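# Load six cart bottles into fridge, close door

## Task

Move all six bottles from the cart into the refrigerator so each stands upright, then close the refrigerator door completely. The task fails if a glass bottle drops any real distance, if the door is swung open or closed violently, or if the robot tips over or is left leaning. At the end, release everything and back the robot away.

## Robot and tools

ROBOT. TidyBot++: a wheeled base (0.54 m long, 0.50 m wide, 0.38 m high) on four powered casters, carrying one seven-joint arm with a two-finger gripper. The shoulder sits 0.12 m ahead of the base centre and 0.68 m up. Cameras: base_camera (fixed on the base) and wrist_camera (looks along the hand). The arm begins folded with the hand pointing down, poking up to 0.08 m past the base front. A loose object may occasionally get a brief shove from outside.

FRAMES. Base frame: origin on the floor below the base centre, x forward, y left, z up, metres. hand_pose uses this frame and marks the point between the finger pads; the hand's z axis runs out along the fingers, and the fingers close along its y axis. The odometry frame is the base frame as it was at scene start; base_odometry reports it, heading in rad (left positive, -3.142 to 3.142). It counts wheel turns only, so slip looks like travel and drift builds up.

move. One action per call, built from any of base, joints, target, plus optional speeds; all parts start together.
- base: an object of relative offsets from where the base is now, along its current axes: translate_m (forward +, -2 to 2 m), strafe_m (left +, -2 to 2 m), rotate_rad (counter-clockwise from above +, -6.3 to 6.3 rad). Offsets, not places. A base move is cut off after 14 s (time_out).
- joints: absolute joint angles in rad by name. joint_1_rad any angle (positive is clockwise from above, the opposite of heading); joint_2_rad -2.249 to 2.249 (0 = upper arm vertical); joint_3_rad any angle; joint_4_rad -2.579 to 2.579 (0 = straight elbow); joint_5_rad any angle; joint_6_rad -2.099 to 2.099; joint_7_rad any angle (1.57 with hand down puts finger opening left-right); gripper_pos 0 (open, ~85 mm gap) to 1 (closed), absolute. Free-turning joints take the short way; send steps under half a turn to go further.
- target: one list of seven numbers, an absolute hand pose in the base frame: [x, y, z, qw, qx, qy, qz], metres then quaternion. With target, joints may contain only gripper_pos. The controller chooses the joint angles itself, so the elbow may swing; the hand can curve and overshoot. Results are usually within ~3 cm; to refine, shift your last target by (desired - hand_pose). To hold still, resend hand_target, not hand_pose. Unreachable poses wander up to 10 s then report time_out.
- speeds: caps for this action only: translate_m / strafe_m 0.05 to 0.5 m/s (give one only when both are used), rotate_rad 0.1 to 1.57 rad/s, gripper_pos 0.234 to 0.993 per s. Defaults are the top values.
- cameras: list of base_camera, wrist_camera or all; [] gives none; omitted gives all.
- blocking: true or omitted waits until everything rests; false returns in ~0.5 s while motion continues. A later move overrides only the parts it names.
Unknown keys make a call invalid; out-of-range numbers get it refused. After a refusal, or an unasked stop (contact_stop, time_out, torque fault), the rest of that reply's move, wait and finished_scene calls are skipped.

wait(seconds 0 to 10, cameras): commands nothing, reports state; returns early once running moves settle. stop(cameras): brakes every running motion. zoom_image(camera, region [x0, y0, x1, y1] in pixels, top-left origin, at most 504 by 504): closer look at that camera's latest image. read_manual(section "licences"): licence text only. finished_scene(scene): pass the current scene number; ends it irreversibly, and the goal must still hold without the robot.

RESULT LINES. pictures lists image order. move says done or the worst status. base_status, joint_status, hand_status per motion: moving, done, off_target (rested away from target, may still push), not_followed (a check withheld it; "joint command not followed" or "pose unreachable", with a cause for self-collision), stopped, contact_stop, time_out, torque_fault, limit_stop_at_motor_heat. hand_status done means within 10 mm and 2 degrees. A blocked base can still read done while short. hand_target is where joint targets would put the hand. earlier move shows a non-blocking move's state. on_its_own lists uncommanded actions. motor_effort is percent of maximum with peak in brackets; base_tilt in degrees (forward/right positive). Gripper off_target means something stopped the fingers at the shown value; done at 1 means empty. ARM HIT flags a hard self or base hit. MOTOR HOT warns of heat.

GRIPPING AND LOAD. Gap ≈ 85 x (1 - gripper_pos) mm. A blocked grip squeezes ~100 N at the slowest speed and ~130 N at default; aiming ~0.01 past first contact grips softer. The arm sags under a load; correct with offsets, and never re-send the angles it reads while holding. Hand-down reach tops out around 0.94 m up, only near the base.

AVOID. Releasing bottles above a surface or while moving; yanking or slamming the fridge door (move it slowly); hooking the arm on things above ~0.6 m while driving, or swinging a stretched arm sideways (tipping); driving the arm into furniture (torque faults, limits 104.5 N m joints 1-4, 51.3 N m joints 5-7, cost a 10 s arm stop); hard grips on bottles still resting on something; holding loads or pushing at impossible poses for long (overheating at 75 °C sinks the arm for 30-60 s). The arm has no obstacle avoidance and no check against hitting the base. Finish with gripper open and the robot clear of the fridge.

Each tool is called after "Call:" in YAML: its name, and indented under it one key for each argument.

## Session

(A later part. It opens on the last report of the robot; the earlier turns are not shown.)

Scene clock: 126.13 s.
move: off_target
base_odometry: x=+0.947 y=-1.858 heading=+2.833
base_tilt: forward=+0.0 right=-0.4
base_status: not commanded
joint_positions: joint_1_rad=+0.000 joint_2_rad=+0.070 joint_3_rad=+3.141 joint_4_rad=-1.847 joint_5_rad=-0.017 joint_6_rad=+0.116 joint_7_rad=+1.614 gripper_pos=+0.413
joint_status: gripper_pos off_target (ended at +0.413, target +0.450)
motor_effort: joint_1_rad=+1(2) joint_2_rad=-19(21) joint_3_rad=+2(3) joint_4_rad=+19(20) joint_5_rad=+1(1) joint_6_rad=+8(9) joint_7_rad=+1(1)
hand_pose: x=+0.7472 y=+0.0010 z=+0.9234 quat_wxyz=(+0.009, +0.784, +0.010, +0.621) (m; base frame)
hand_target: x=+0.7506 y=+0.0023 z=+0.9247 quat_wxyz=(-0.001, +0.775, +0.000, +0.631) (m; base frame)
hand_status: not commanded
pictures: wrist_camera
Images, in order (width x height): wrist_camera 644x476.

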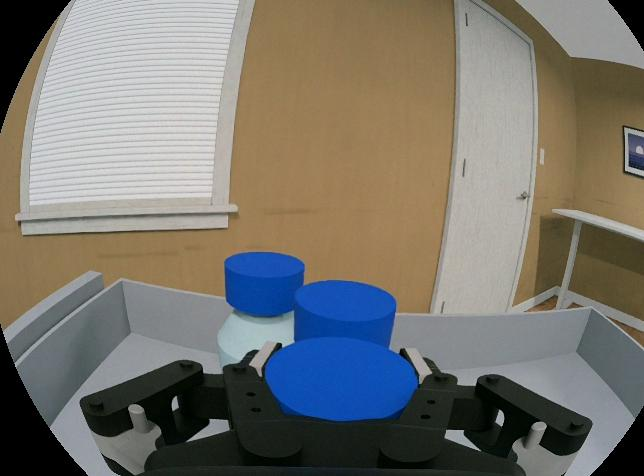

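Call:
move:
  base: {"translate_m":-0.04}
  speeds: {"translate_m":0.1}
  joints: {"joint_1_rad":0,"joint_2_rad":0.033,"joint_3_rad":3.14,"joint_4_rad":-1.348,"joint_5_rad":0,"joint_6_rad":-0.43,"joint_7_rad":1.57}
  cameras: ["wrist_camera"]

Call:
move:
  base: {"translate_m":-0.2}
  speeds: {"translate_m":0.25}
  joints: {"joint_2_rad":0.0065,"joint_4_rad":-1.23,"joint_6_rad":-0.5375}
  cameras: ["wrist_camera"]

Scene clock: 128.70 s.
move: off_target
base_odometry: x=+0.985 y=-1.870 heading=+2.833
base_tilt: forward=+0.0 right=-0.4
base_status: done
joint_positions: joint_1_rad=+0.000 joint_2_rad=+0.071 joint_3_rad=+3.141 joint_4_rad=-1.411 joint_5_rad=-0.017 joint_6_rad=-0.397 joint_7_rad=+1.614 gripper_pos=+0.413
joint_status: joint_4_rad off_target (ended at -1.411, target -1.348); the others done
motor_effort: joint_1_rad=+0(2) joint_2_rad=-26(31) joint_3_rad=+2(3) joint_4_rad=+25(27) joint_5_rad=+0(1) joint_6_rad=+12(14) joint_7_rad=+0(1)
hand_pose: x=+0.7586 y=+0.0037 z=+1.0352 quat_wxyz=(+0.005, +0.807, +0.013, +0.590) (m; base frame)
hand_target: x=+0.7439 y=+0.0023 z=+1.0876 quat_wxyz=(-0.001, +0.787, +0.000, +0.617) (m; base frame)
hand_status: not commanded
pictures: wrist_camera
Images, in order (width x height): wrist_camera 644x476.

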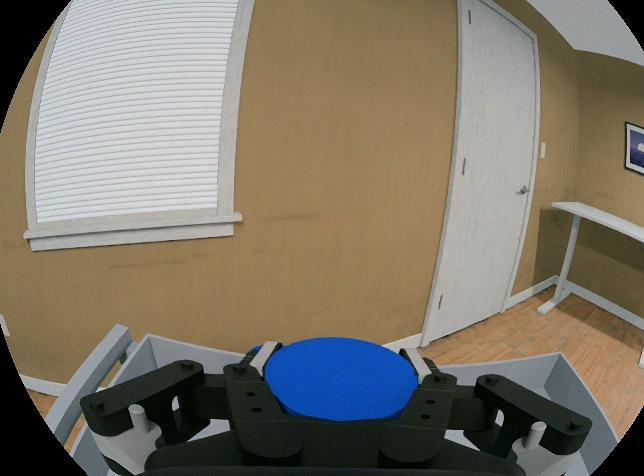

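Scene clock: 130.37 s.
move: done
base_odometry: x=+1.176 y=-1.931 heading=+2.833
base_tilt: forward=+0.0 right=-0.4
base_status: done
joint_positions: joint_1_rad=+0.000 joint_2_rad=+0.037 joint_3_rad=+3.141 joint_4_rad=-1.290 joint_5_rad=-0.017 joint_6_rad=-0.509 joint_7_rad=+1.614 gripper_pos=+0.413
joint_status: all done
motor_effort: joint_1_rad=+0(1) joint_2_rad=-24(31) joint_3_rad=+1(2) joint_4_rad=+25(27) joint_5_rad=+0(0) joint_6_rad=+12(13) joint_7_rad=+0(1)
hand_pose: x=+0.7402 y=+0.0042 z=+1.0961 quat_wxyz=(+0.005, +0.794, +0.014, +0.607) (m; base frame)
hand_target: x=+0.7236 y=+0.0023 z=+1.1429 quat_wxyz=(-0.001, +0.775, +0.000, +0.632) (m; base frame)
hand_status: not commanded
pictures: wrist_camera
Images, in order (width x height): wrist_camera 644x476.

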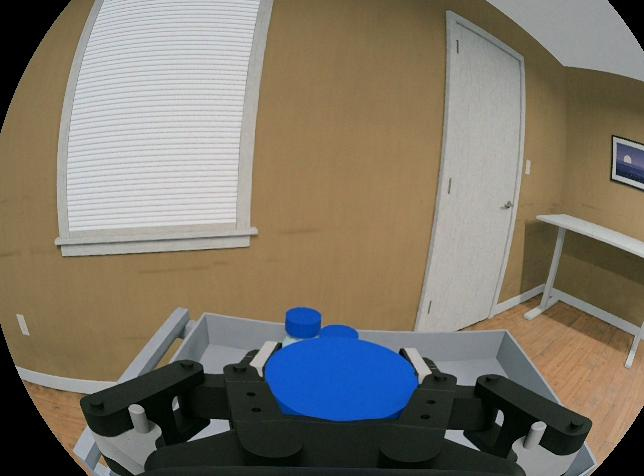

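Call:
move:
  base: {"translate_m":0.564,"strafe_m":-1.421,"rotate_rad":-2.633}
  speeds: {"rotate_rad":0.85}
  cameras: ["base_camera"]

Call:
move:
  base: {"translate_m":0.3}
  speeds: {"translate_m":0.3}
  joints: {"joint_1_rad":0.44,"joint_2_rad":-0.03,"joint_4_rad":-1.33,"joint_6_rad":-0.38}
  cameras: ["wrist_camera"]

Scene clock: 135.60 s.
move: done
base_odometry: x=+1.070 y=-0.406 heading=+0.199
base_tilt: forward=+0.0 right=-0.4
base_status: done
joint_positions: joint_1_rad=-0.006 joint_2_rad=+0.037 joint_3_rad=+3.132 joint_4_rad=-1.290 joint_5_rad=-0.017 joint_6_rad=-0.510 joint_7_rad=+1.614 gripper_pos=+0.413
joint_status: not commanded
motor_effort: joint_1_rad=+0(5) joint_2_rad=-24(27) joint_3_rad=+2(6) joint_4_rad=+24(26) joint_5_rad=+0(2) joint_6_rad=+12(13) joint_7_rad=+0(1)
hand_pose: x=+0.7399 y=+0.0133 z=+1.0961 quat_wxyz=(+0.000, +0.794, +0.020, +0.607) (m; base frame)
hand_target: x=+0.7236 y=+0.0023 z=+1.1429 quat_wxyz=(-0.001, +0.775, +0.000, +0.632) (m; base frame)
hand_status: not commanded
pictures: base_camera
Images, in order (width x height): base_camera 644x364.

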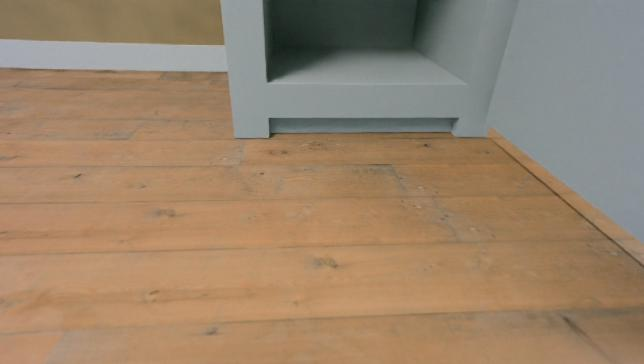

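Scene clock: 137.80 s.
move: done
base_odometry: x=+1.364 y=-0.346 heading=+0.199
base_tilt: forward=+0.0 right=-0.4
base_status: done
joint_positions: joint_1_rad=+0.429 joint_2_rad=+0.015 joint_3_rad=+3.137 joint_4_rad=-1.341 joint_5_rad=-0.017 joint_6_rad=-0.462 joint_7_rad=+1.614 gripper_pos=+0.413
joint_status: all done
motor_effort: joint_1_rad=+0(2) joint_2_rad=-24(28) joint_3_rad=+1(3) joint_4_rad=+24(26) joint_5_rad=+0(1) joint_6_rad=+12(13) joint_7_rad=+0(1)
hand_pose: x=+0.6812 y=-0.2504 z=+1.0933 quat_wxyz=(+0.135, +0.774, -0.153, +0.600) (m; base frame)
hand_target: x=+0.6626 y=-0.2533 z=+1.1525 quat_wxyz=(+0.145, +0.727, -0.162, +0.652) (m; base frame)
hand_status: not commanded
pictures: wrist_camera
Images, in order (width x height): wrist_camera 644x476.

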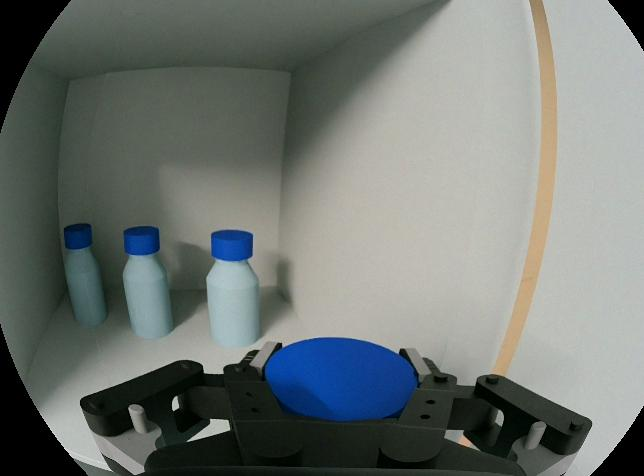

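Call:
move:
  base: {"translate_m":0.176}
  speeds: {"translate_m":0.2}
  joints: {"joint_2_rad":-0.025,"joint_4_rad":-1.38,"joint_6_rad":-0.33}
  cameras: ["wrist_camera"]

Call:
move:
  joints: {"joint_2_rad":-0.02,"joint_4_rad":-1.47,"joint_6_rad":-0.245}
  cameras: ["wrist_camera"]

Call:
move:
  joints: {"joint_2_rad":-0.02,"joint_4_rad":-1.53,"joint_6_rad":-0.195}
  cameras: ["wrist_camera"]

Scene clock: 139.93 s.
move: done
base_odometry: x=+1.536 y=-0.311 heading=+0.200
base_tilt: forward=+0.0 right=-0.4
base_status: done
joint_positions: joint_1_rad=+0.432 joint_2_rad=+0.004 joint_3_rad=+3.137 joint_4_rad=-1.392 joint_5_rad=-0.017 joint_6_rad=-0.411 joint_7_rad=+1.614 gripper_pos=+0.413
joint_status: all done
motor_effort: joint_1_rad=+0(1) joint_2_rad=-24(27) joint_3_rad=+1(2) joint_4_rad=+25(26) joint_5_rad=+0(1) joint_6_rad=+12(13) joint_7_rad=+0(1)
hand_pose: x=+0.6789 y=-0.2513 z=+1.0844 quat_wxyz=(+0.137, +0.770, -0.154, +0.604) (m; base frame)
hand_target: x=+0.6681 y=-0.2559 z=+1.1343 quat_wxyz=(+0.144, +0.728, -0.163, +0.650) (m; base frame)
hand_status: not commanded
pictures: wrist_camera
Images, in order (width x height): wrist_camera 644x476.

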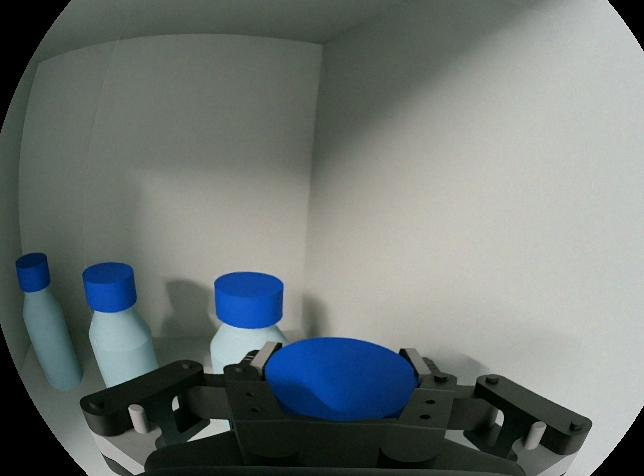

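Scene clock: 140.80 s.
move: done
base_odometry: x=+1.536 y=-0.311 heading=+0.200
base_tilt: forward=+0.0 right=-0.4
base_status: not commanded
joint_positions: joint_1_rad=+0.432 joint_2_rad=+0.004 joint_3_rad=+3.137 joint_4_rad=-1.478 joint_5_rad=-0.017 joint_6_rad=-0.325 joint_7_rad=+1.614 gripper_pos=+0.413
joint_status: all done
motor_effort: joint_1_rad=+0(1) joint_2_rad=-24(26) joint_3_rad=+1(1) joint_4_rad=+25(26) joint_5_rad=+0(1) joint_6_rad=+13(13) joint_7_rad=+0(1)
hand_pose: x=+0.6820 y=-0.2532 z=+1.0581 quat_wxyz=(+0.137, +0.770, -0.155, +0.604) (m; base frame)
hand_target: x=+0.6742 y=-0.2588 z=+1.1018 quat_wxyz=(+0.144, +0.732, -0.163, +0.646) (m; base frame)
hand_status: not commanded
pictures: wrist_camera
Images, in order (width x height): wrist_camera 644x476.

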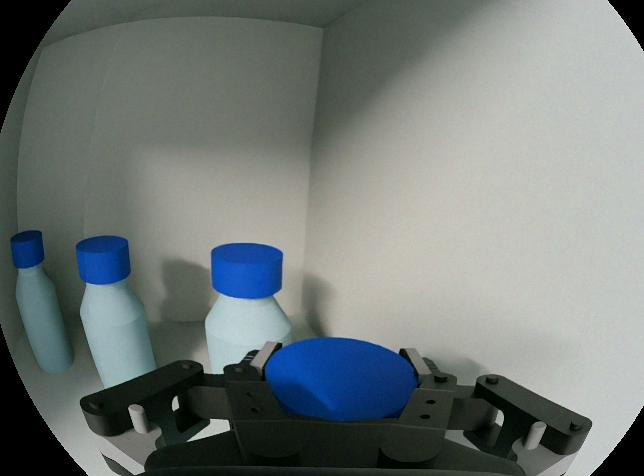

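Scene clock: 141.57 s.
move: done
base_odometry: x=+1.536 y=-0.311 heading=+0.200
base_tilt: forward=+0.0 right=-0.4
base_status: not commanded
joint_positions: joint_1_rad=+0.432 joint_2_rad=-0.005 joint_3_rad=+3.137 joint_4_rad=-1.518 joint_5_rad=-0.017 joint_6_rad=-0.259 joint_7_rad=+1.614 gripper_pos=+0.413
joint_status: all done
motor_effort: joint_1_rad=+2(2) joint_2_rad=-18(24) joint_3_rad=+1(3) joint_4_rad=+21(25) joint_5_rad=+1(1) joint_6_rad=+11(13) joint_7_rad=+0(1)
hand_pose: x=+0.6814 y=-0.2533 z=+1.0583 quat_wxyz=(+0.141, +0.759, -0.153, +0.617) (m; base frame)
hand_target: x=+0.6754 y=-0.2593 z=+1.0799 quat_wxyz=(+0.143, +0.735, -0.164, +0.642) (m; base frame)
hand_status: not commanded
pictures: wrist_camera
Images, in order (width x height): wrist_camera 644x476.

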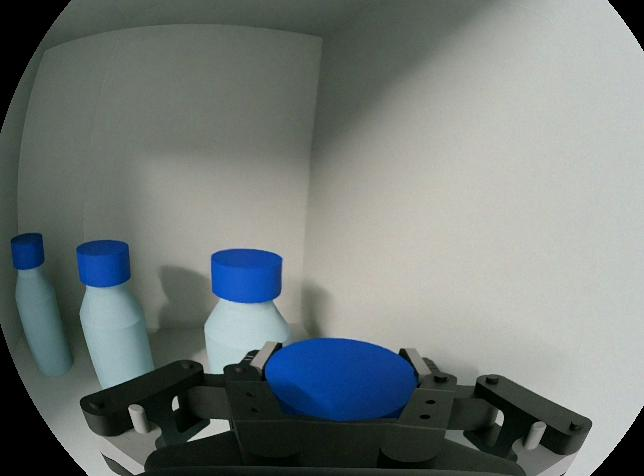

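Call:
move:
  joints: {"joint_2_rad":-0.015,"joint_4_rad":-1.56,"joint_6_rad":-0.18}
  cameras: []

Call:
move:
  joints: {"gripper_pos":0.26}
  speeds: {"gripper_pos":0.234}
  cameras: ["wrist_camera"]

Call:
move:
  base: {"translate_m":-0.11,"strafe_m":0.0507}
  speeds: {"translate_m":0.15}
  cameras: ["wrist_camera"]

Call:
move:
  base: {"translate_m":-0.46}
  cameras: ["wrist_camera"]

Scene clock: 142.53 s.
move: done
base_odometry: x=+1.536 y=-0.311 heading=+0.200
base_tilt: forward=+0.0 right=-0.4
base_status: not commanded
joint_positions: joint_1_rad=+0.432 joint_2_rad=-0.010 joint_3_rad=+3.137 joint_4_rad=-1.537 joint_5_rad=-0.017 joint_6_rad=-0.231 joint_7_rad=+1.614 gripper_pos=+0.413
joint_status: all done
motor_effort: joint_1_rad=+2(2) joint_2_rad=-17(18) joint_3_rad=+3(3) joint_4_rad=+20(21) joint_5_rad=+1(2) joint_6_rad=+9(10) joint_7_rad=+1(1)
hand_pose: x=+0.6802 y=-0.2529 z=+1.0587 quat_wxyz=(+0.142, +0.755, -0.152, +0.622) (m; base frame)
hand_target: x=+0.6769 y=-0.2601 z=+1.0628 quat_wxyz=(+0.141, +0.741, -0.165, +0.635) (m; base frame)
hand_status: not commanded
pictures: none
No camera images: "cameras" was empty.

Scene clock: 143.67 s.
move: done
base_odometry: x=+1.536 y=-0.311 heading=+0.200
base_tilt: forward=+0.0 right=-0.4
base_status: not commanded
joint_positions: joint_1_rad=+0.434 joint_2_rad=-0.010 joint_3_rad=+3.137 joint_4_rad=-1.541 joint_5_rad=-0.017 joint_6_rad=-0.229 joint_7_rad=+1.614 gripper_pos=+0.259
joint_status: all done
motor_effort: joint_1_rad=+0(2) joint_2_rad=-18(20) joint_3_rad=+1(4) joint_4_rad=+20(21) joint_5_rad=+0(1) joint_6_rad=+8(9) joint_7_rad=+0(1)
hand_pose: x=+0.6796 y=-0.2539 z=+1.0570 quat_wxyz=(+0.143, +0.755, -0.153, +0.621) (m; base frame)
hand_target: x=+0.6769 y=-0.2601 z=+1.0628 quat_wxyz=(+0.141, +0.741, -0.165, +0.635) (m; base frame)
hand_status: not commanded
pictures: wrist_camera
Images, in order (width x height): wrist_camera 644x476.

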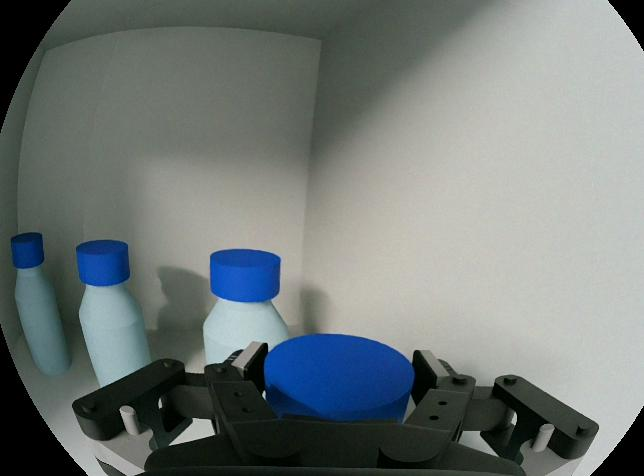

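Scene clock: 145.13 s.
move: done
base_odometry: x=+1.418 y=-0.283 heading=+0.200
base_tilt: forward=+0.0 right=-0.4
base_status: done
joint_positions: joint_1_rad=+0.435 joint_2_rad=-0.015 joint_3_rad=+3.137 joint_4_rad=-1.543 joint_5_rad=-0.017 joint_6_rad=-0.228 joint_7_rad=+1.614 gripper_pos=+0.259
joint_status: not commanded
motor_effort: joint_1_rad=+0(2) joint_2_rad=-19(22) joint_3_rad=+0(3) joint_4_rad=+20(21) joint_5_rad=+0(1) joint_6_rad=+9(9) joint_7_rad=+0(0)
hand_pose: x=+0.6779 y=-0.2536 z=+1.0588 quat_wxyz=(+0.143, +0.754, -0.153, +0.623) (m; base frame)
hand_target: x=+0.6769 y=-0.2601 z=+1.0628 quat_wxyz=(+0.141, +0.741, -0.165, +0.635) (m; base frame)
hand_status: not commanded
pictures: wrist_camera
Images, in order (width x height): wrist_camera 644x476.

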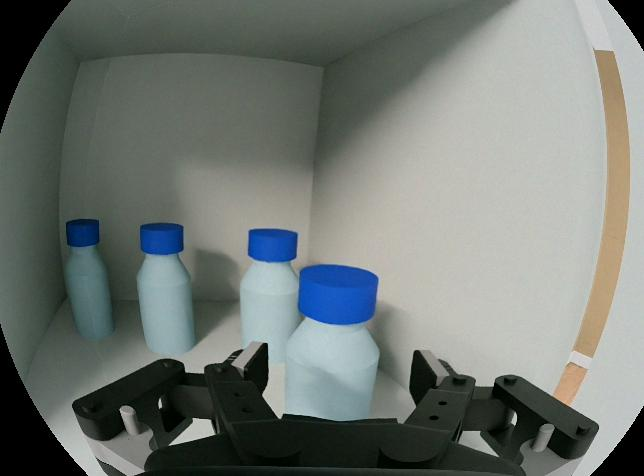

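Scene clock: 147.40 s.
move: done
base_odometry: x=+0.967 y=-0.374 heading=+0.199
base_tilt: forward=+0.0 right=-0.4
base_status: done
joint_positions: joint_1_rad=+0.435 joint_2_rad=-0.021 joint_3_rad=+3.137 joint_4_rad=-1.544 joint_5_rad=-0.017 joint_6_rad=-0.228 joint_7_rad=+1.614 gripper_pos=+0.259
joint_status: not commanded
motor_effort: joint_1_rad=+0(2) joint_2_rad=-18(21) joint_3_rad=+1(2) joint_4_rad=+20(21) joint_5_rad=+1(1) joint_6_rad=+8(9) joint_7_rad=+0(1)
hand_pose: x=+0.6756 y=-0.2531 z=+1.0620 quat_wxyz=(+0.144, +0.752, -0.153, +0.625) (m; base frame)
hand_target: x=+0.6769 y=-0.2601 z=+1.0628 quat_wxyz=(+0.141, +0.741, -0.165, +0.635) (m; base frame)
hand_status: not commanded
pictures: wrist_camera
Images, in order (width x height): wrist_camera 644x476.

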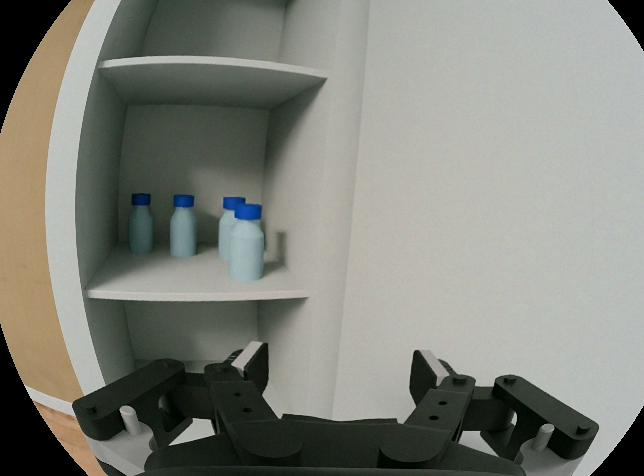

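Call:
move:
  base: {"translate_m":-0.236,"strafe_m":-1.4885,"rotate_rad":2.634}
  joints: {"joint_1_rad":0,"joint_2_rad":0.08,"joint_3_rad":3.14,"joint_4_rad":-1.83,"joint_5_rad":0,"joint_6_rad":0.135,"joint_7_rad":1.57}
  cameras: ["wrist_camera"]

Call:
zoom_image:
  camera: "wrist_camera"
  region: [180, 180, 500, 400]

Scene clock: 153.23 s.
move: done
base_odometry: x=+1.031 y=-1.880 heading=+2.834
base_tilt: forward=+0.0 right=-0.4
base_status: done
joint_positions: joint_1_rad=+0.001 joint_2_rad=+0.068 joint_3_rad=+3.140 joint_4_rad=-1.811 joint_5_rad=-0.017 joint_6_rad=+0.083 joint_7_rad=+1.614 gripper_pos=+0.259
joint_status: all done
motor_effort: joint_1_rad=+0(3) joint_2_rad=-20(25) joint_3_rad=+1(3) joint_4_rad=+19(21) joint_5_rad=+0(2) joint_6_rad=+8(9) joint_7_rad=-1(1)
hand_pose: x=+0.7506 y=+0.0013 z=+0.9362 quat_wxyz=(+0.008, +0.782, +0.010, +0.623) (m; base frame)
hand_target: x=+0.7539 y=+0.0023 z=+0.9335 quat_wxyz=(-0.001, +0.775, +0.000, +0.631) (m; base frame)
hand_status: not commanded
pictures: wrist_camera
Images, in order (width x height): wrist_camera 644x476.

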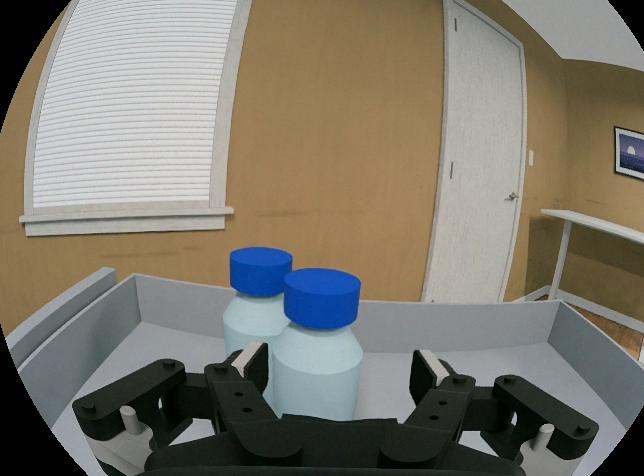

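Scaled by 1.575.

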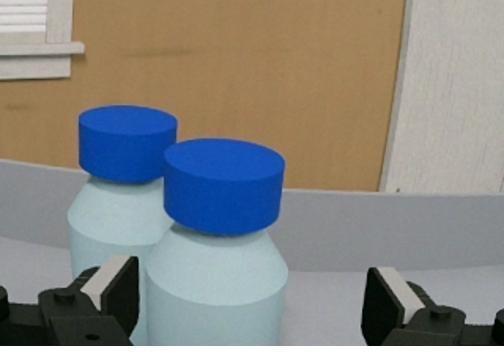

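Call:
move:
  base: {"translate_m":0.136,"strafe_m":0.012}
  speeds: {"translate_m":0.15}
  joints: {"joint_4_rad":-1.86,"joint_6_rad":0.165}
  cameras: ["base_camera","wrist_camera"]

Call:
move:
  joints: {"gripper_pos":0.45}
  speeds: {"gripper_pos":0.234}
  cameras: ["wrist_camera"]

Scene clock: 155.37 s.
move: done
base_odometry: x=+0.898 y=-1.850 heading=+2.834
base_tilt: forward=+0.0 right=-0.4
base_status: done
joint_positions: joint_1_rad=+0.001 joint_2_rad=+0.069 joint_3_rad=+3.140 joint_4_rad=-1.847 joint_5_rad=-0.017 joint_6_rad=+0.116 joint_7_rad=+1.614 gripper_pos=+0.259
joint_status: all done
motor_effort: joint_1_rad=+0(1) joint_2_rad=-20(22) joint_3_rad=+0(2) joint_4_rad=+20(21) joint_5_rad=+0(1) joint_6_rad=+8(9) joint_7_rad=-1(1)
hand_pose: x=+0.7469 y=+0.0012 z=+0.9246 quat_wxyz=(+0.009, +0.783, +0.010, +0.622) (m; base frame)
hand_target: x=+0.7506 y=+0.0023 z=+0.9247 quat_wxyz=(-0.001, +0.775, +0.000, +0.631) (m; base frame)
hand_status: not commanded
pictures: base_camera, wrist_camera
Images, in order (width x height): base_camera 644x364, wrist_camera 644x476.

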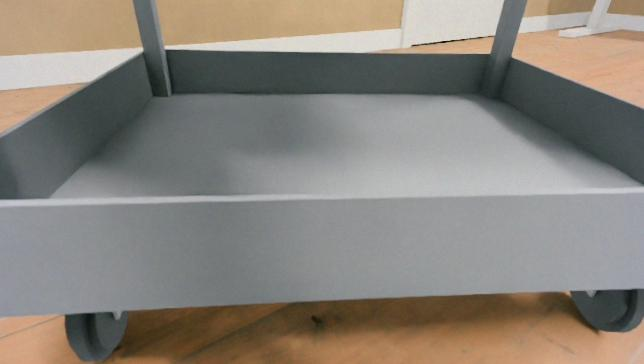

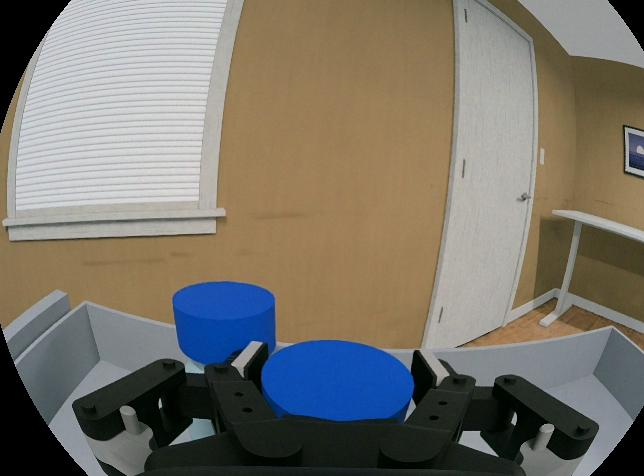

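Scene clock: 156.50 s.
move: off_target
base_odometry: x=+0.898 y=-1.850 heading=+2.834
base_tilt: forward=+0.0 right=-0.4
base_status: not commanded
joint_positions: joint_1_rad=+0.000 joint_2_rad=+0.069 joint_3_rad=+3.140 joint_4_rad=-1.847 joint_5_rad=-0.017 joint_6_rad=+0.117 joint_7_rad=+1.614 gripper_pos=+0.413
joint_status: gripper_pos off_target (ended at +0.413, target +0.450)
motor_effort: joint_1_rad=+1(2) joint_2_rad=-19(21) joint_3_rad=+2(3) joint_4_rad=+19(20) joint_5_rad=+0(1) joint_6_rad=+8(9) joint_7_rad=+0(1)
hand_pose: x=+0.7469 y=+0.0019 z=+0.9248 quat_wxyz=(+0.008, +0.783, +0.010, +0.622) (m; base frame)
hand_target: x=+0.7506 y=+0.0023 z=+0.9247 quat_wxyz=(-0.001, +0.775, +0.000, +0.631) (m; base frame)
hand_status: not commanded
pictures: wrist_camera
Images, in order (width x height): wrist_camera 644x476.

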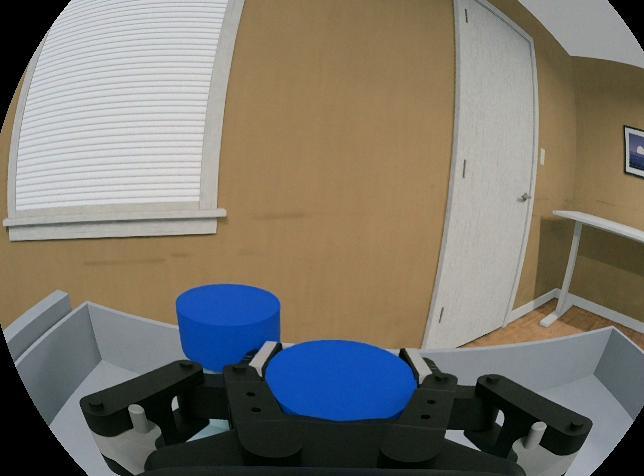

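Call:
move:
  base: {"translate_m":-0.04}
  speeds: {"translate_m":0.1}
  joints: {"joint_1_rad":0,"joint_2_rad":0.033,"joint_3_rad":3.14,"joint_4_rad":-1.348,"joint_5_rad":0,"joint_6_rad":-0.43,"joint_7_rad":1.57}
  cameras: ["wrist_camera"]

Call:
move:
  base: {"translate_m":-0.22}
  speeds: {"translate_m":0.3}
  joints: {"joint_2_rad":-0.003,"joint_4_rad":-1.21,"joint_6_rad":-0.5475}
  cameras: ["wrist_camera"]

Scene clock: 159.20 s.
move: done
base_odometry: x=+0.936 y=-1.862 heading=+2.834
base_tilt: forward=+0.0 right=-0.4
base_status: done
joint_positions: joint_1_rad=+0.000 joint_2_rad=+0.066 joint_3_rad=+3.140 joint_4_rad=-1.404 joint_5_rad=-0.017 joint_6_rad=-0.393 joint_7_rad=+1.614 gripper_pos=+0.413
joint_status: all done
motor_effort: joint_1_rad=+0(1) joint_2_rad=-25(29) joint_3_rad=+1(2) joint_4_rad=+24(26) joint_5_rad=+0(2) joint_6_rad=+12(13) joint_7_rad=+0(1)
hand_pose: x=+0.7576 y=+0.0042 z=+1.0435 quat_wxyz=(+0.005, +0.802, +0.013, +0.597) (m; base frame)
hand_target: x=+0.7439 y=+0.0024 z=+1.0876 quat_wxyz=(-0.001, +0.787, +0.000, +0.617) (m; base frame)
hand_status: not commanded
pictures: wrist_camera
Images, in order (width x height): wrist_camera 644x476.

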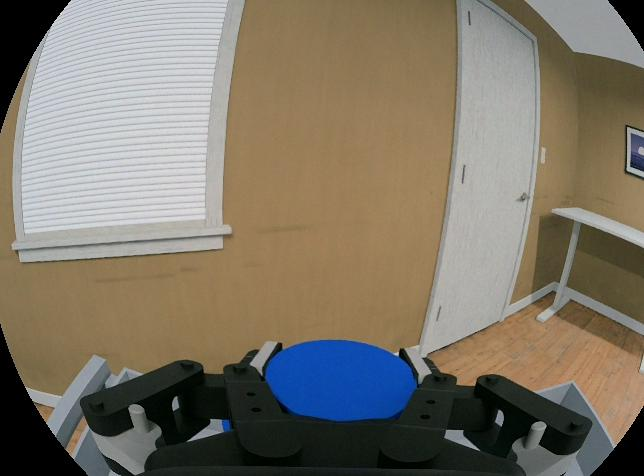

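Scene clock: 160.87 s.
move: done
base_odometry: x=+1.145 y=-1.929 heading=+2.834
base_tilt: forward=+0.0 right=-0.4
base_status: done
joint_positions: joint_1_rad=+0.000 joint_2_rad=+0.014 joint_3_rad=+3.140 joint_4_rad=-1.263 joint_5_rad=-0.017 joint_6_rad=-0.513 joint_7_rad=+1.614 gripper_pos=+0.413
joint_status: all done
motor_effort: joint_1_rad=+0(1) joint_2_rad=-22(30) joint_3_rad=+1(2) joint_4_rad=+23(26) joint_5_rad=+0(1) joint_6_rad=+12(13) joint_7_rad=+0(1)
hand_pose: x=+0.7295 y=+0.0048 z=+1.1261 quat_wxyz=(+0.005, +0.780, +0.014, +0.626) (m; base frame)
hand_target: x=+0.7176 y=+0.0023 z=+1.1576 quat_wxyz=(-0.001, +0.769, +0.000, +0.639) (m; base frame)
hand_status: not commanded
pictures: wrist_camera
Images, in order (width x height): wrist_camera 644x476.

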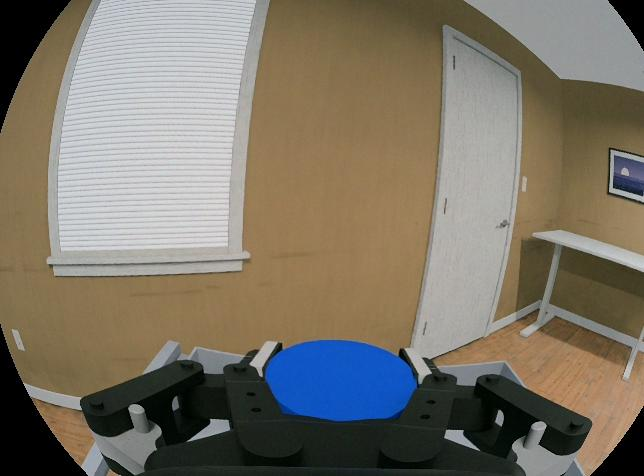

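Call:
move:
  base: {"translate_m":0.535,"strafe_m":-1.4145,"rotate_rad":-2.634}
  speeds: {"rotate_rad":0.85}
  cameras: ["base_camera"]

Call:
move:
  base: {"translate_m":0.33}
  speeds: {"translate_m":0.3}
  joints: {"joint_1_rad":0.22,"joint_2_rad":-0.03,"joint_4_rad":-1.33,"joint_6_rad":-0.38}
  cameras: ["wrist_camera"]

Scene clock: 165.93 s.
move: done
base_odometry: x=+1.063 y=-0.419 heading=+0.199
base_tilt: forward=+0.0 right=-0.4
base_status: done
joint_positions: joint_1_rad=-0.004 joint_2_rad=+0.014 joint_3_rad=+3.133 joint_4_rad=-1.263 joint_5_rad=-0.017 joint_6_rad=-0.514 joint_7_rad=+1.614 gripper_pos=+0.413
joint_status: not commanded
motor_effort: joint_1_rad=+1(5) joint_2_rad=-23(25) joint_3_rad=+2(6) joint_4_rad=+23(24) joint_5_rad=+0(2) joint_6_rad=+12(12) joint_7_rad=+0(1)
hand_pose: x=+0.7292 y=+0.0117 z=+1.1257 quat_wxyz=(+0.001, +0.780, +0.019, +0.625) (m; base frame)
hand_target: x=+0.7176 y=+0.0023 z=+1.1576 quat_wxyz=(-0.001, +0.769, +0.000, +0.639) (m; base frame)
hand_status: not commanded
pictures: base_camera
Images, in order (width x height): base_camera 644x364.

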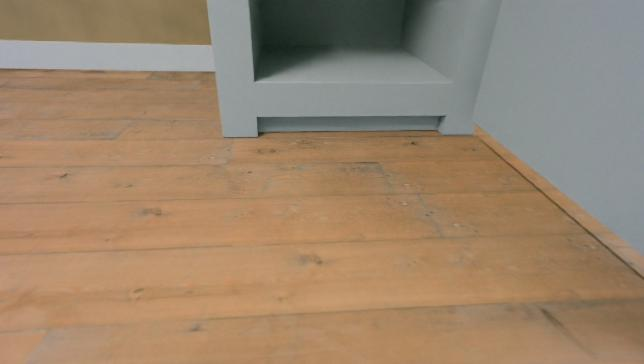

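Scene clock: 168.00 s.
move: done
base_odometry: x=+1.387 y=-0.353 heading=+0.200
base_tilt: forward=+0.0 right=-0.4
base_status: done
joint_positions: joint_1_rad=+0.217 joint_2_rad=+0.002 joint_3_rad=+3.138 joint_4_rad=-1.337 joint_5_rad=-0.017 joint_6_rad=-0.455 joint_7_rad=+1.614 gripper_pos=+0.413
joint_status: all done
motor_effort: joint_1_rad=+0(3) joint_2_rad=-23(27) joint_3_rad=+1(3) joint_4_rad=+23(25) joint_5_rad=+0(1) joint_6_rad=+12(13) joint_7_rad=-1(1)
hand_pose: x=+0.7161 y=-0.1256 z=+1.1060 quat_wxyz=(+0.072, +0.778, -0.070, +0.620) (m; base frame)
hand_target: x=+0.7048 y=-0.1286 z=+1.1526 quat_wxyz=(+0.072, +0.740, -0.081, +0.664) (m; base frame)
hand_status: not commanded
pictures: wrist_camera
Images, in order (width x height): wrist_camera 644x476.

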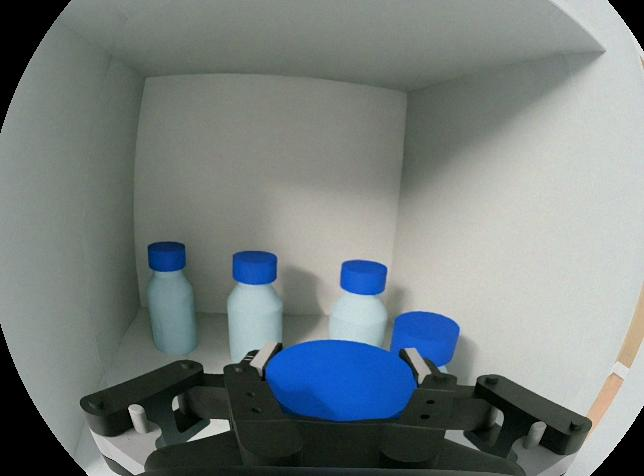

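Call:
move:
  base: {"translate_m":0.125}
  speeds: {"translate_m":0.2}
  joints: {"joint_2_rad":-0.025,"joint_4_rad":-1.38,"joint_6_rad":-0.33}

Scene clock: 170.57 s.
move: done
base_odometry: x=+1.509 y=-0.328 heading=+0.200
base_tilt: forward=+0.0 right=-0.4
base_status: done
joint_positions: joint_1_rad=+0.217 joint_2_rad=-0.006 joint_3_rad=+3.138 joint_4_rad=-1.387 joint_5_rad=-0.017 joint_6_rad=-0.404 joint_7_rad=+1.614 gripper_pos=+0.413
joint_status: all done
motor_effort: joint_1_rad=+0(1) joint_2_rad=-22(26) joint_3_rad=+0(2) joint_4_rad=+24(25) joint_5_rad=+0(1) joint_6_rad=+12(13) joint_7_rad=+0(1)
hand_pose: x=+0.7163 y=-0.1259 z=+1.0958 quat_wxyz=(+0.073, +0.775, -0.070, +0.623) (m; base frame)
hand_target: x=+0.7107 y=-0.1299 z=+1.1343 quat_wxyz=(+0.072, +0.742, -0.082, +0.662) (m; base frame)
hand_status: not commanded
pictures: base_camera, wrist_camera
Images, in order (width x height): base_camera 644x364, wrist_camera 644x476.

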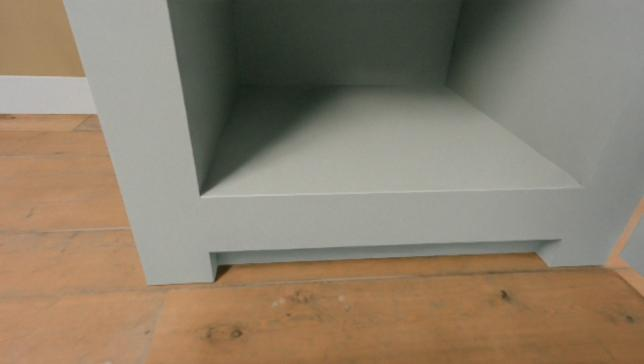

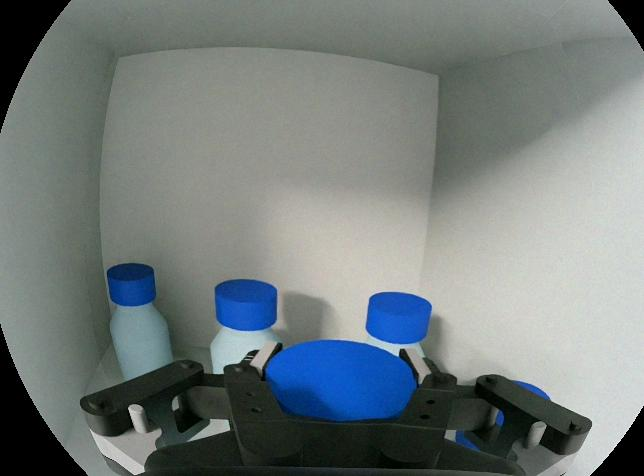

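Call:
move:
  joints: {"joint_2_rad":-0.02,"joint_4_rad":-1.47,"joint_6_rad":-0.245}
  cameras: []

Call:
move:
  joints: {"joint_2_rad":-0.02,"joint_4_rad":-1.53,"joint_6_rad":-0.195}
  cameras: []

Call:
move:
  joints: {"joint_2_rad":-0.015,"joint_4_rad":-1.57,"joint_6_rad":-0.17}
  cameras: ["wrist_camera"]

Scene clock: 172.13 s.
move: done
base_odometry: x=+1.509 y=-0.328 heading=+0.200
base_tilt: forward=+0.0 right=-0.4
base_status: not commanded
joint_positions: joint_1_rad=+0.217 joint_2_rad=-0.006 joint_3_rad=+3.138 joint_4_rad=-1.481 joint_5_rad=-0.017 joint_6_rad=-0.323 joint_7_rad=+1.614 gripper_pos=+0.413
joint_status: all done
motor_effort: joint_1_rad=+0(1) joint_2_rad=-23(24) joint_3_rad=+1(2) joint_4_rad=+24(25) joint_5_rad=+0(1) joint_6_rad=+12(12) joint_7_rad=+0(1)
hand_pose: x=+0.7195 y=-0.1270 z=+1.0626 quat_wxyz=(+0.072, +0.779, -0.071, +0.618) (m; base frame)
hand_target: x=+0.7173 y=-0.1314 z=+1.1018 quat_wxyz=(+0.072, +0.745, -0.082, +0.658) (m; base frame)
hand_status: not commanded
pictures: none
No camera images: "cameras" was empty.

Scene clock: 172.90 s.
move: done
base_odometry: x=+1.509 y=-0.328 heading=+0.200
base_tilt: forward=+0.0 right=-0.4
base_status: not commanded
joint_positions: joint_1_rad=+0.217 joint_2_rad=-0.008 joint_3_rad=+3.138 joint_4_rad=-1.519 joint_5_rad=-0.017 joint_6_rad=-0.258 joint_7_rad=+1.614 gripper_pos=+0.413
joint_status: all done
motor_effort: joint_1_rad=+0(1) joint_2_rad=-19(23) joint_3_rad=+1(2) joint_4_rad=+21(24) joint_5_rad=+0(1) joint_6_rad=+10(12) joint_7_rad=+0(0)
hand_pose: x=+0.7212 y=-0.1277 z=+1.0596 quat_wxyz=(+0.074, +0.771, -0.071, +0.629) (m; base frame)
hand_target: x=+0.7186 y=-0.1317 z=+1.0799 quat_wxyz=(+0.071, +0.748, -0.082, +0.654) (m; base frame)
hand_status: not commanded
pictures: none
No camera images: "cameras" was empty.

Scene clock: 173.57 s.
move: done
base_odometry: x=+1.509 y=-0.328 heading=+0.200
base_tilt: forward=+0.0 right=-0.4
base_status: not commanded
joint_positions: joint_1_rad=+0.217 joint_2_rad=-0.015 joint_3_rad=+3.138 joint_4_rad=-1.545 joint_5_rad=-0.017 joint_6_rad=-0.219 joint_7_rad=+1.614 gripper_pos=+0.413
joint_status: all done
motor_effort: joint_1_rad=+1(2) joint_2_rad=-17(19) joint_3_rad=+2(2) joint_4_rad=+19(21) joint_5_rad=+1(1) joint_6_rad=+9(10) joint_7_rad=+0(0)
hand_pose: x=+0.7198 y=-0.1276 z=+1.0601 quat_wxyz=(+0.075, +0.764, -0.070, +0.637) (m; base frame)
hand_target: x=+0.7203 y=-0.1320 z=+1.0597 quat_wxyz=(+0.071, +0.755, -0.083, +0.647) (m; base frame)
hand_status: not commanded
pictures: wrist_camera
Images, in order (width x height): wrist_camera 644x476.

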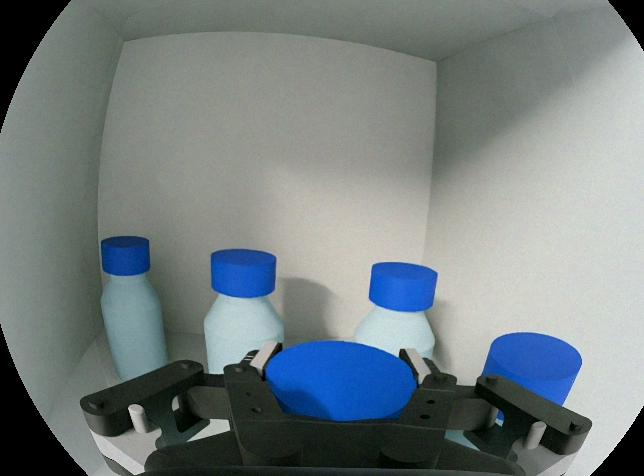

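Call:
move:
  joints: {"gripper_pos":0.26}
  speeds: {"gripper_pos":0.234}
  cameras: ["wrist_camera"]

Call:
move:
  base: {"translate_m":-0.12,"strafe_m":0.0265}
  speeds: {"translate_m":0.15}
  cameras: ["wrist_camera"]

Scene clock: 174.90 s.
move: done
base_odometry: x=+1.509 y=-0.328 heading=+0.200
base_tilt: forward=+0.0 right=-0.4
base_status: not commanded
joint_positions: joint_1_rad=+0.217 joint_2_rad=-0.015 joint_3_rad=+3.138 joint_4_rad=-1.552 joint_5_rad=-0.017 joint_6_rad=-0.218 joint_7_rad=+1.614 gripper_pos=+0.259
joint_status: all done
motor_effort: joint_1_rad=+0(2) joint_2_rad=-18(20) joint_3_rad=+1(2) joint_4_rad=+20(21) joint_5_rad=+0(1) joint_6_rad=+8(9) joint_7_rad=+0(1)
hand_pose: x=+0.7195 y=-0.1277 z=+1.0564 quat_wxyz=(+0.075, +0.766, -0.071, +0.635) (m; base frame)
hand_target: x=+0.7203 y=-0.1320 z=+1.0597 quat_wxyz=(+0.071, +0.755, -0.083, +0.647) (m; base frame)
hand_status: not commanded
pictures: wrist_camera
Images, in order (width x height): wrist_camera 644x476.

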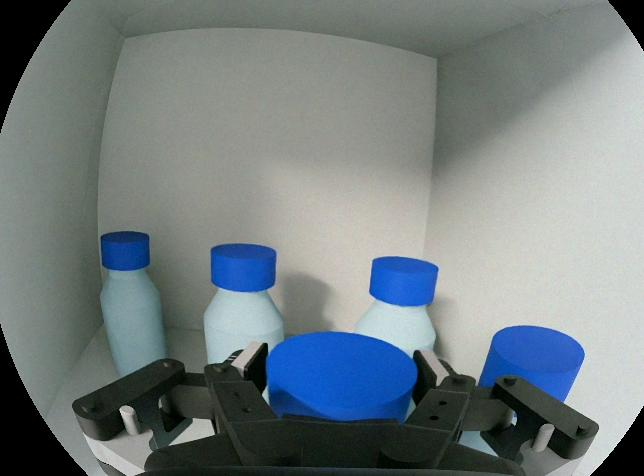

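Scene clock: 176.40 s.
move: done
base_odometry: x=+1.386 y=-0.326 heading=+0.200
base_tilt: forward=+0.0 right=-0.4
base_status: done
joint_positions: joint_1_rad=+0.217 joint_2_rad=-0.017 joint_3_rad=+3.138 joint_4_rad=-1.553 joint_5_rad=-0.017 joint_6_rad=-0.217 joint_7_rad=+1.614 gripper_pos=+0.259
joint_status: not commanded
motor_effort: joint_1_rad=+0(2) joint_2_rad=-18(21) joint_3_rad=+1(2) joint_4_rad=+20(21) joint_5_rad=+0(1) joint_6_rad=+8(9) joint_7_rad=+0(1)
hand_pose: x=+0.7188 y=-0.1276 z=+1.0570 quat_wxyz=(+0.075, +0.765, -0.071, +0.635) (m; base frame)
hand_target: x=+0.7203 y=-0.1320 z=+1.0597 quat_wxyz=(+0.071, +0.755, -0.083, +0.647) (m; base frame)
hand_status: not commanded
pictures: wrist_camera
Images, in order (width x height): wrist_camera 644x476.

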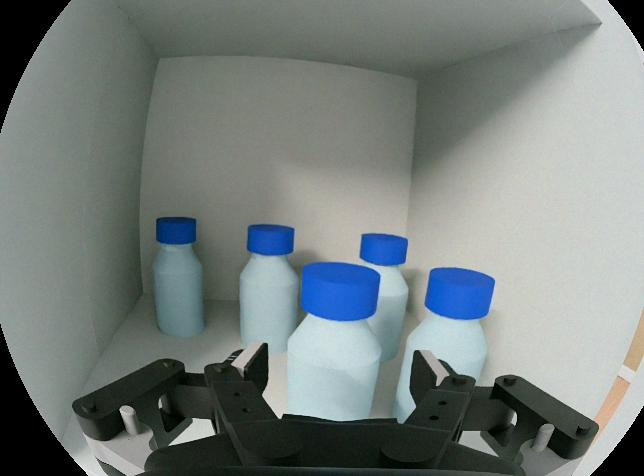

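Call:
move:
  base: {"translate_m":-0.39}
  cameras: []

Call:
move:
  base: {"rotate_rad":2.634}
  joints: {"joint_1_rad":0,"joint_2_rad":0.08,"joint_4_rad":-1.83,"joint_6_rad":0.135}
  cameras: ["base_camera"]

Scene clock: 178.70 s.
move: done
base_odometry: x=+1.004 y=-0.403 heading=+0.199
base_tilt: forward=+0.0 right=-0.4
base_status: done
joint_positions: joint_1_rad=+0.217 joint_2_rad=-0.023 joint_3_rad=+3.138 joint_4_rad=-1.554 joint_5_rad=-0.017 joint_6_rad=-0.217 joint_7_rad=+1.614 gripper_pos=+0.259
joint_status: not commanded
motor_effort: joint_1_rad=+0(1) joint_2_rad=-18(21) joint_3_rad=+0(2) joint_4_rad=+20(21) joint_5_rad=+0(1) joint_6_rad=+9(9) joint_7_rad=+0(1)
hand_pose: x=+0.7165 y=-0.1271 z=+1.0602 quat_wxyz=(+0.076, +0.764, -0.071, +0.637) (m; base frame)
hand_target: x=+0.7203 y=-0.1320 z=+1.0597 quat_wxyz=(+0.071, +0.755, -0.083, +0.647) (m; base frame)
hand_status: not commanded
pictures: none
No camera images: "cameras" was empty.

Scene clock: 181.70 s.
move: done
base_odometry: x=+1.004 y=-0.403 heading=+2.833
base_tilt: forward=+0.0 right=-0.4
base_status: done
joint_positions: joint_1_rad=-0.002 joint_2_rad=+0.079 joint_3_rad=+3.140 joint_4_rad=-1.814 joint_5_rad=-0.017 joint_6_rad=+0.083 joint_7_rad=+1.614 gripper_pos=+0.259
joint_status: all done
motor_effort: joint_1_rad=+0(3) joint_2_rad=-21(25) joint_3_rad=+1(3) joint_4_rad=+19(21) joint_5_rad=+0(1) joint_6_rad=+8(9) joint_7_rad=+0(1)
hand_pose: x=+0.7528 y=+0.0030 z=+0.9276 quat_wxyz=(+0.008, +0.787, +0.011, +0.617) (m; base frame)
hand_target: x=+0.7539 y=+0.0024 z=+0.9335 quat_wxyz=(-0.001, +0.775, +0.000, +0.631) (m; base frame)
hand_status: not commanded
pictures: base_camera
Images, in order (width x height): base_camera 644x364.

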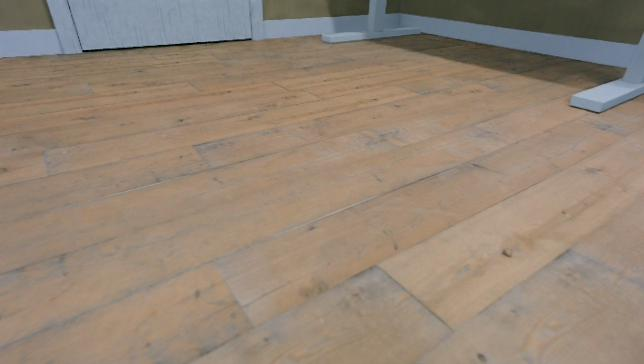

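Call:
move:
  base: {"translate_m":-0.488,"strafe_m":1.447}

Scene clock: 186.53 s.
move: done
base_odometry: x=+1.029 y=-1.930 heading=+2.834
base_tilt: forward=+0.0 right=-0.4
base_status: done
joint_positions: joint_1_rad=-0.001 joint_2_rad=+0.079 joint_3_rad=+3.140 joint_4_rad=-1.814 joint_5_rad=-0.017 joint_6_rad=+0.084 joint_7_rad=+1.614 gripper_pos=+0.259
joint_status: not commanded
motor_effort: joint_1_rad=+0(2) joint_2_rad=-21(22) joint_3_rad=+1(3) joint_4_rad=+19(20) joint_5_rad=+0(1) joint_6_rad=+8(9) joint_7_rad=+0(1)
hand_pose: x=+0.7528 y=+0.0021 z=+0.9277 quat_wxyz=(+0.008, +0.786, +0.011, +0.618) (m; base frame)
hand_target: x=+0.7539 y=+0.0024 z=+0.9335 quat_wxyz=(-0.001, +0.775, +0.000, +0.631) (m; base frame)
hand_status: not commanded
pictures: base_camera, wrist_camera
Images, in order (width x height): base_camera 644x364, wrist_camera 644x476.

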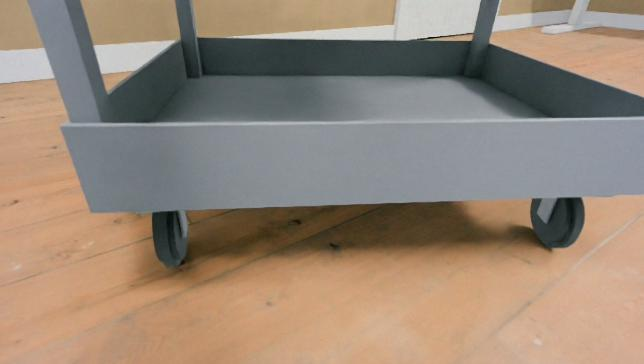

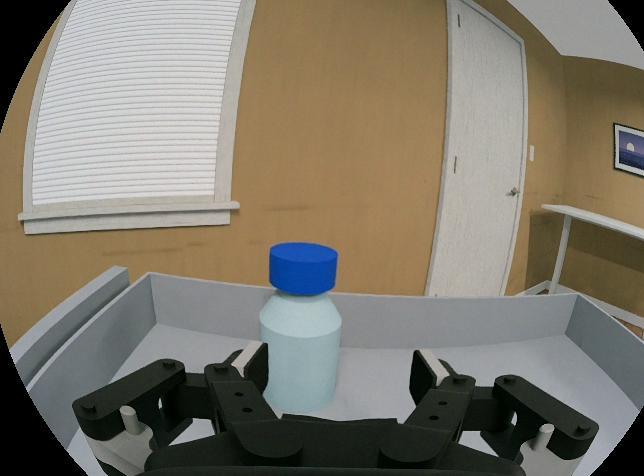

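Call:
move:
  base: {"translate_m":0.1,"strafe_m":0.028}
  speeds: {"translate_m":0.2}
  joints: {"joint_2_rad":0.08,"joint_4_rad":-1.86,"joint_6_rad":0.165}

Scene clock: 188.03 s.
move: done
base_odometry: x=+0.925 y=-1.927 heading=+2.834
base_tilt: forward=+0.0 right=-0.4
base_status: done
joint_positions: joint_1_rad=-0.001 joint_2_rad=+0.078 joint_3_rad=+3.140 joint_4_rad=-1.848 joint_5_rad=-0.017 joint_6_rad=+0.117 joint_7_rad=+1.614 gripper_pos=+0.259
joint_status: all done
motor_effort: joint_1_rad=+0(1) joint_2_rad=-20(23) joint_3_rad=+0(2) joint_4_rad=+19(21) joint_5_rad=+0(1) joint_6_rad=+8(9) joint_7_rad=+0(1)
hand_pose: x=+0.7489 y=+0.0019 z=+0.9189 quat_wxyz=(+0.008, +0.786, +0.010, +0.618) (m; base frame)
hand_target: x=+0.7506 y=+0.0023 z=+0.9247 quat_wxyz=(-0.001, +0.775, +0.000, +0.631) (m; base frame)
hand_status: not commanded
pictures: base_camera, wrist_camera
Images, in order (width x height): base_camera 644x364, wrist_camera 644x476.

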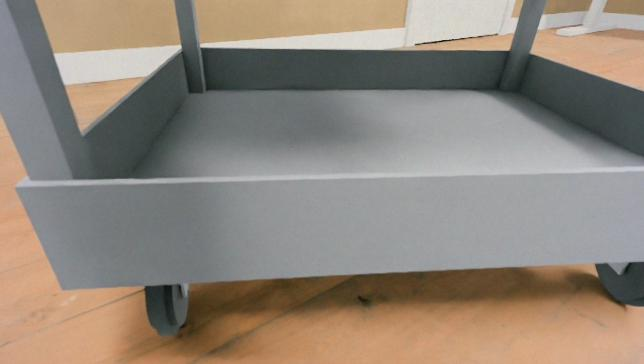

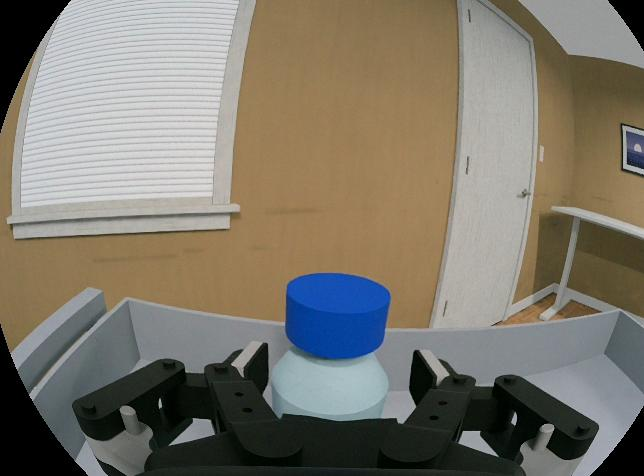

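Call:
move:
  base: {"translate_m":0.053}
  speeds: {"translate_m":0.1}

Scene clock: 189.33 s.
move: done
base_odometry: x=+0.874 y=-1.911 heading=+2.835
base_tilt: forward=+0.0 right=-0.4
base_status: done
joint_positions: joint_1_rad=-0.001 joint_2_rad=+0.077 joint_3_rad=+3.140 joint_4_rad=-1.848 joint_5_rad=-0.017 joint_6_rad=+0.117 joint_7_rad=+1.614 gripper_pos=+0.259
joint_status: not commanded
motor_effort: joint_1_rad=+0(1) joint_2_rad=-20(23) joint_3_rad=+1(2) joint_4_rad=+19(20) joint_5_rad=+0(1) joint_6_rad=+8(9) joint_7_rad=+0(1)
hand_pose: x=+0.7488 y=+0.0019 z=+0.9193 quat_wxyz=(+0.008, +0.786, +0.010, +0.618) (m; base frame)
hand_target: x=+0.7506 y=+0.0023 z=+0.9247 quat_wxyz=(-0.001, +0.775, +0.000, +0.631) (m; base frame)
hand_status: not commanded
pictures: base_camera, wrist_camera
Images, in order (width x height): base_camera 644x364, wrist_camera 644x476.

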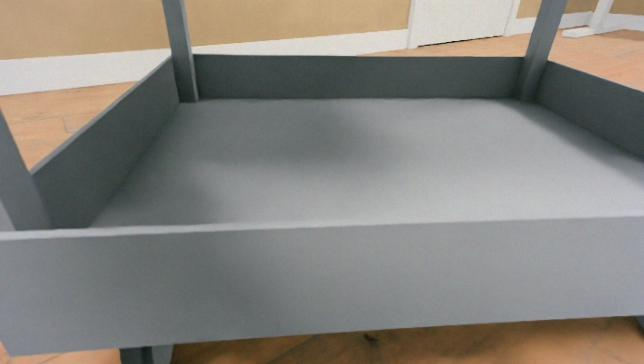

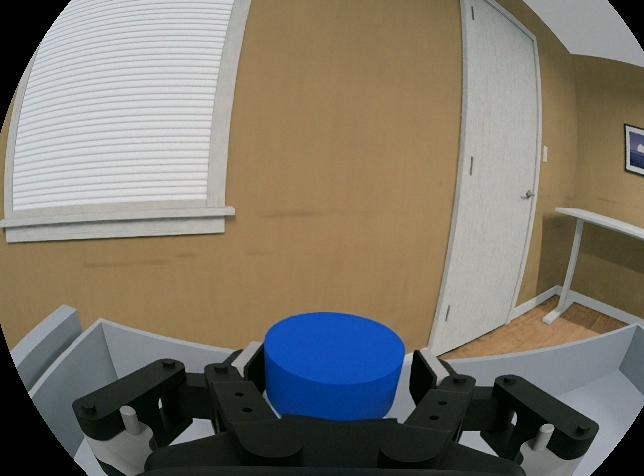

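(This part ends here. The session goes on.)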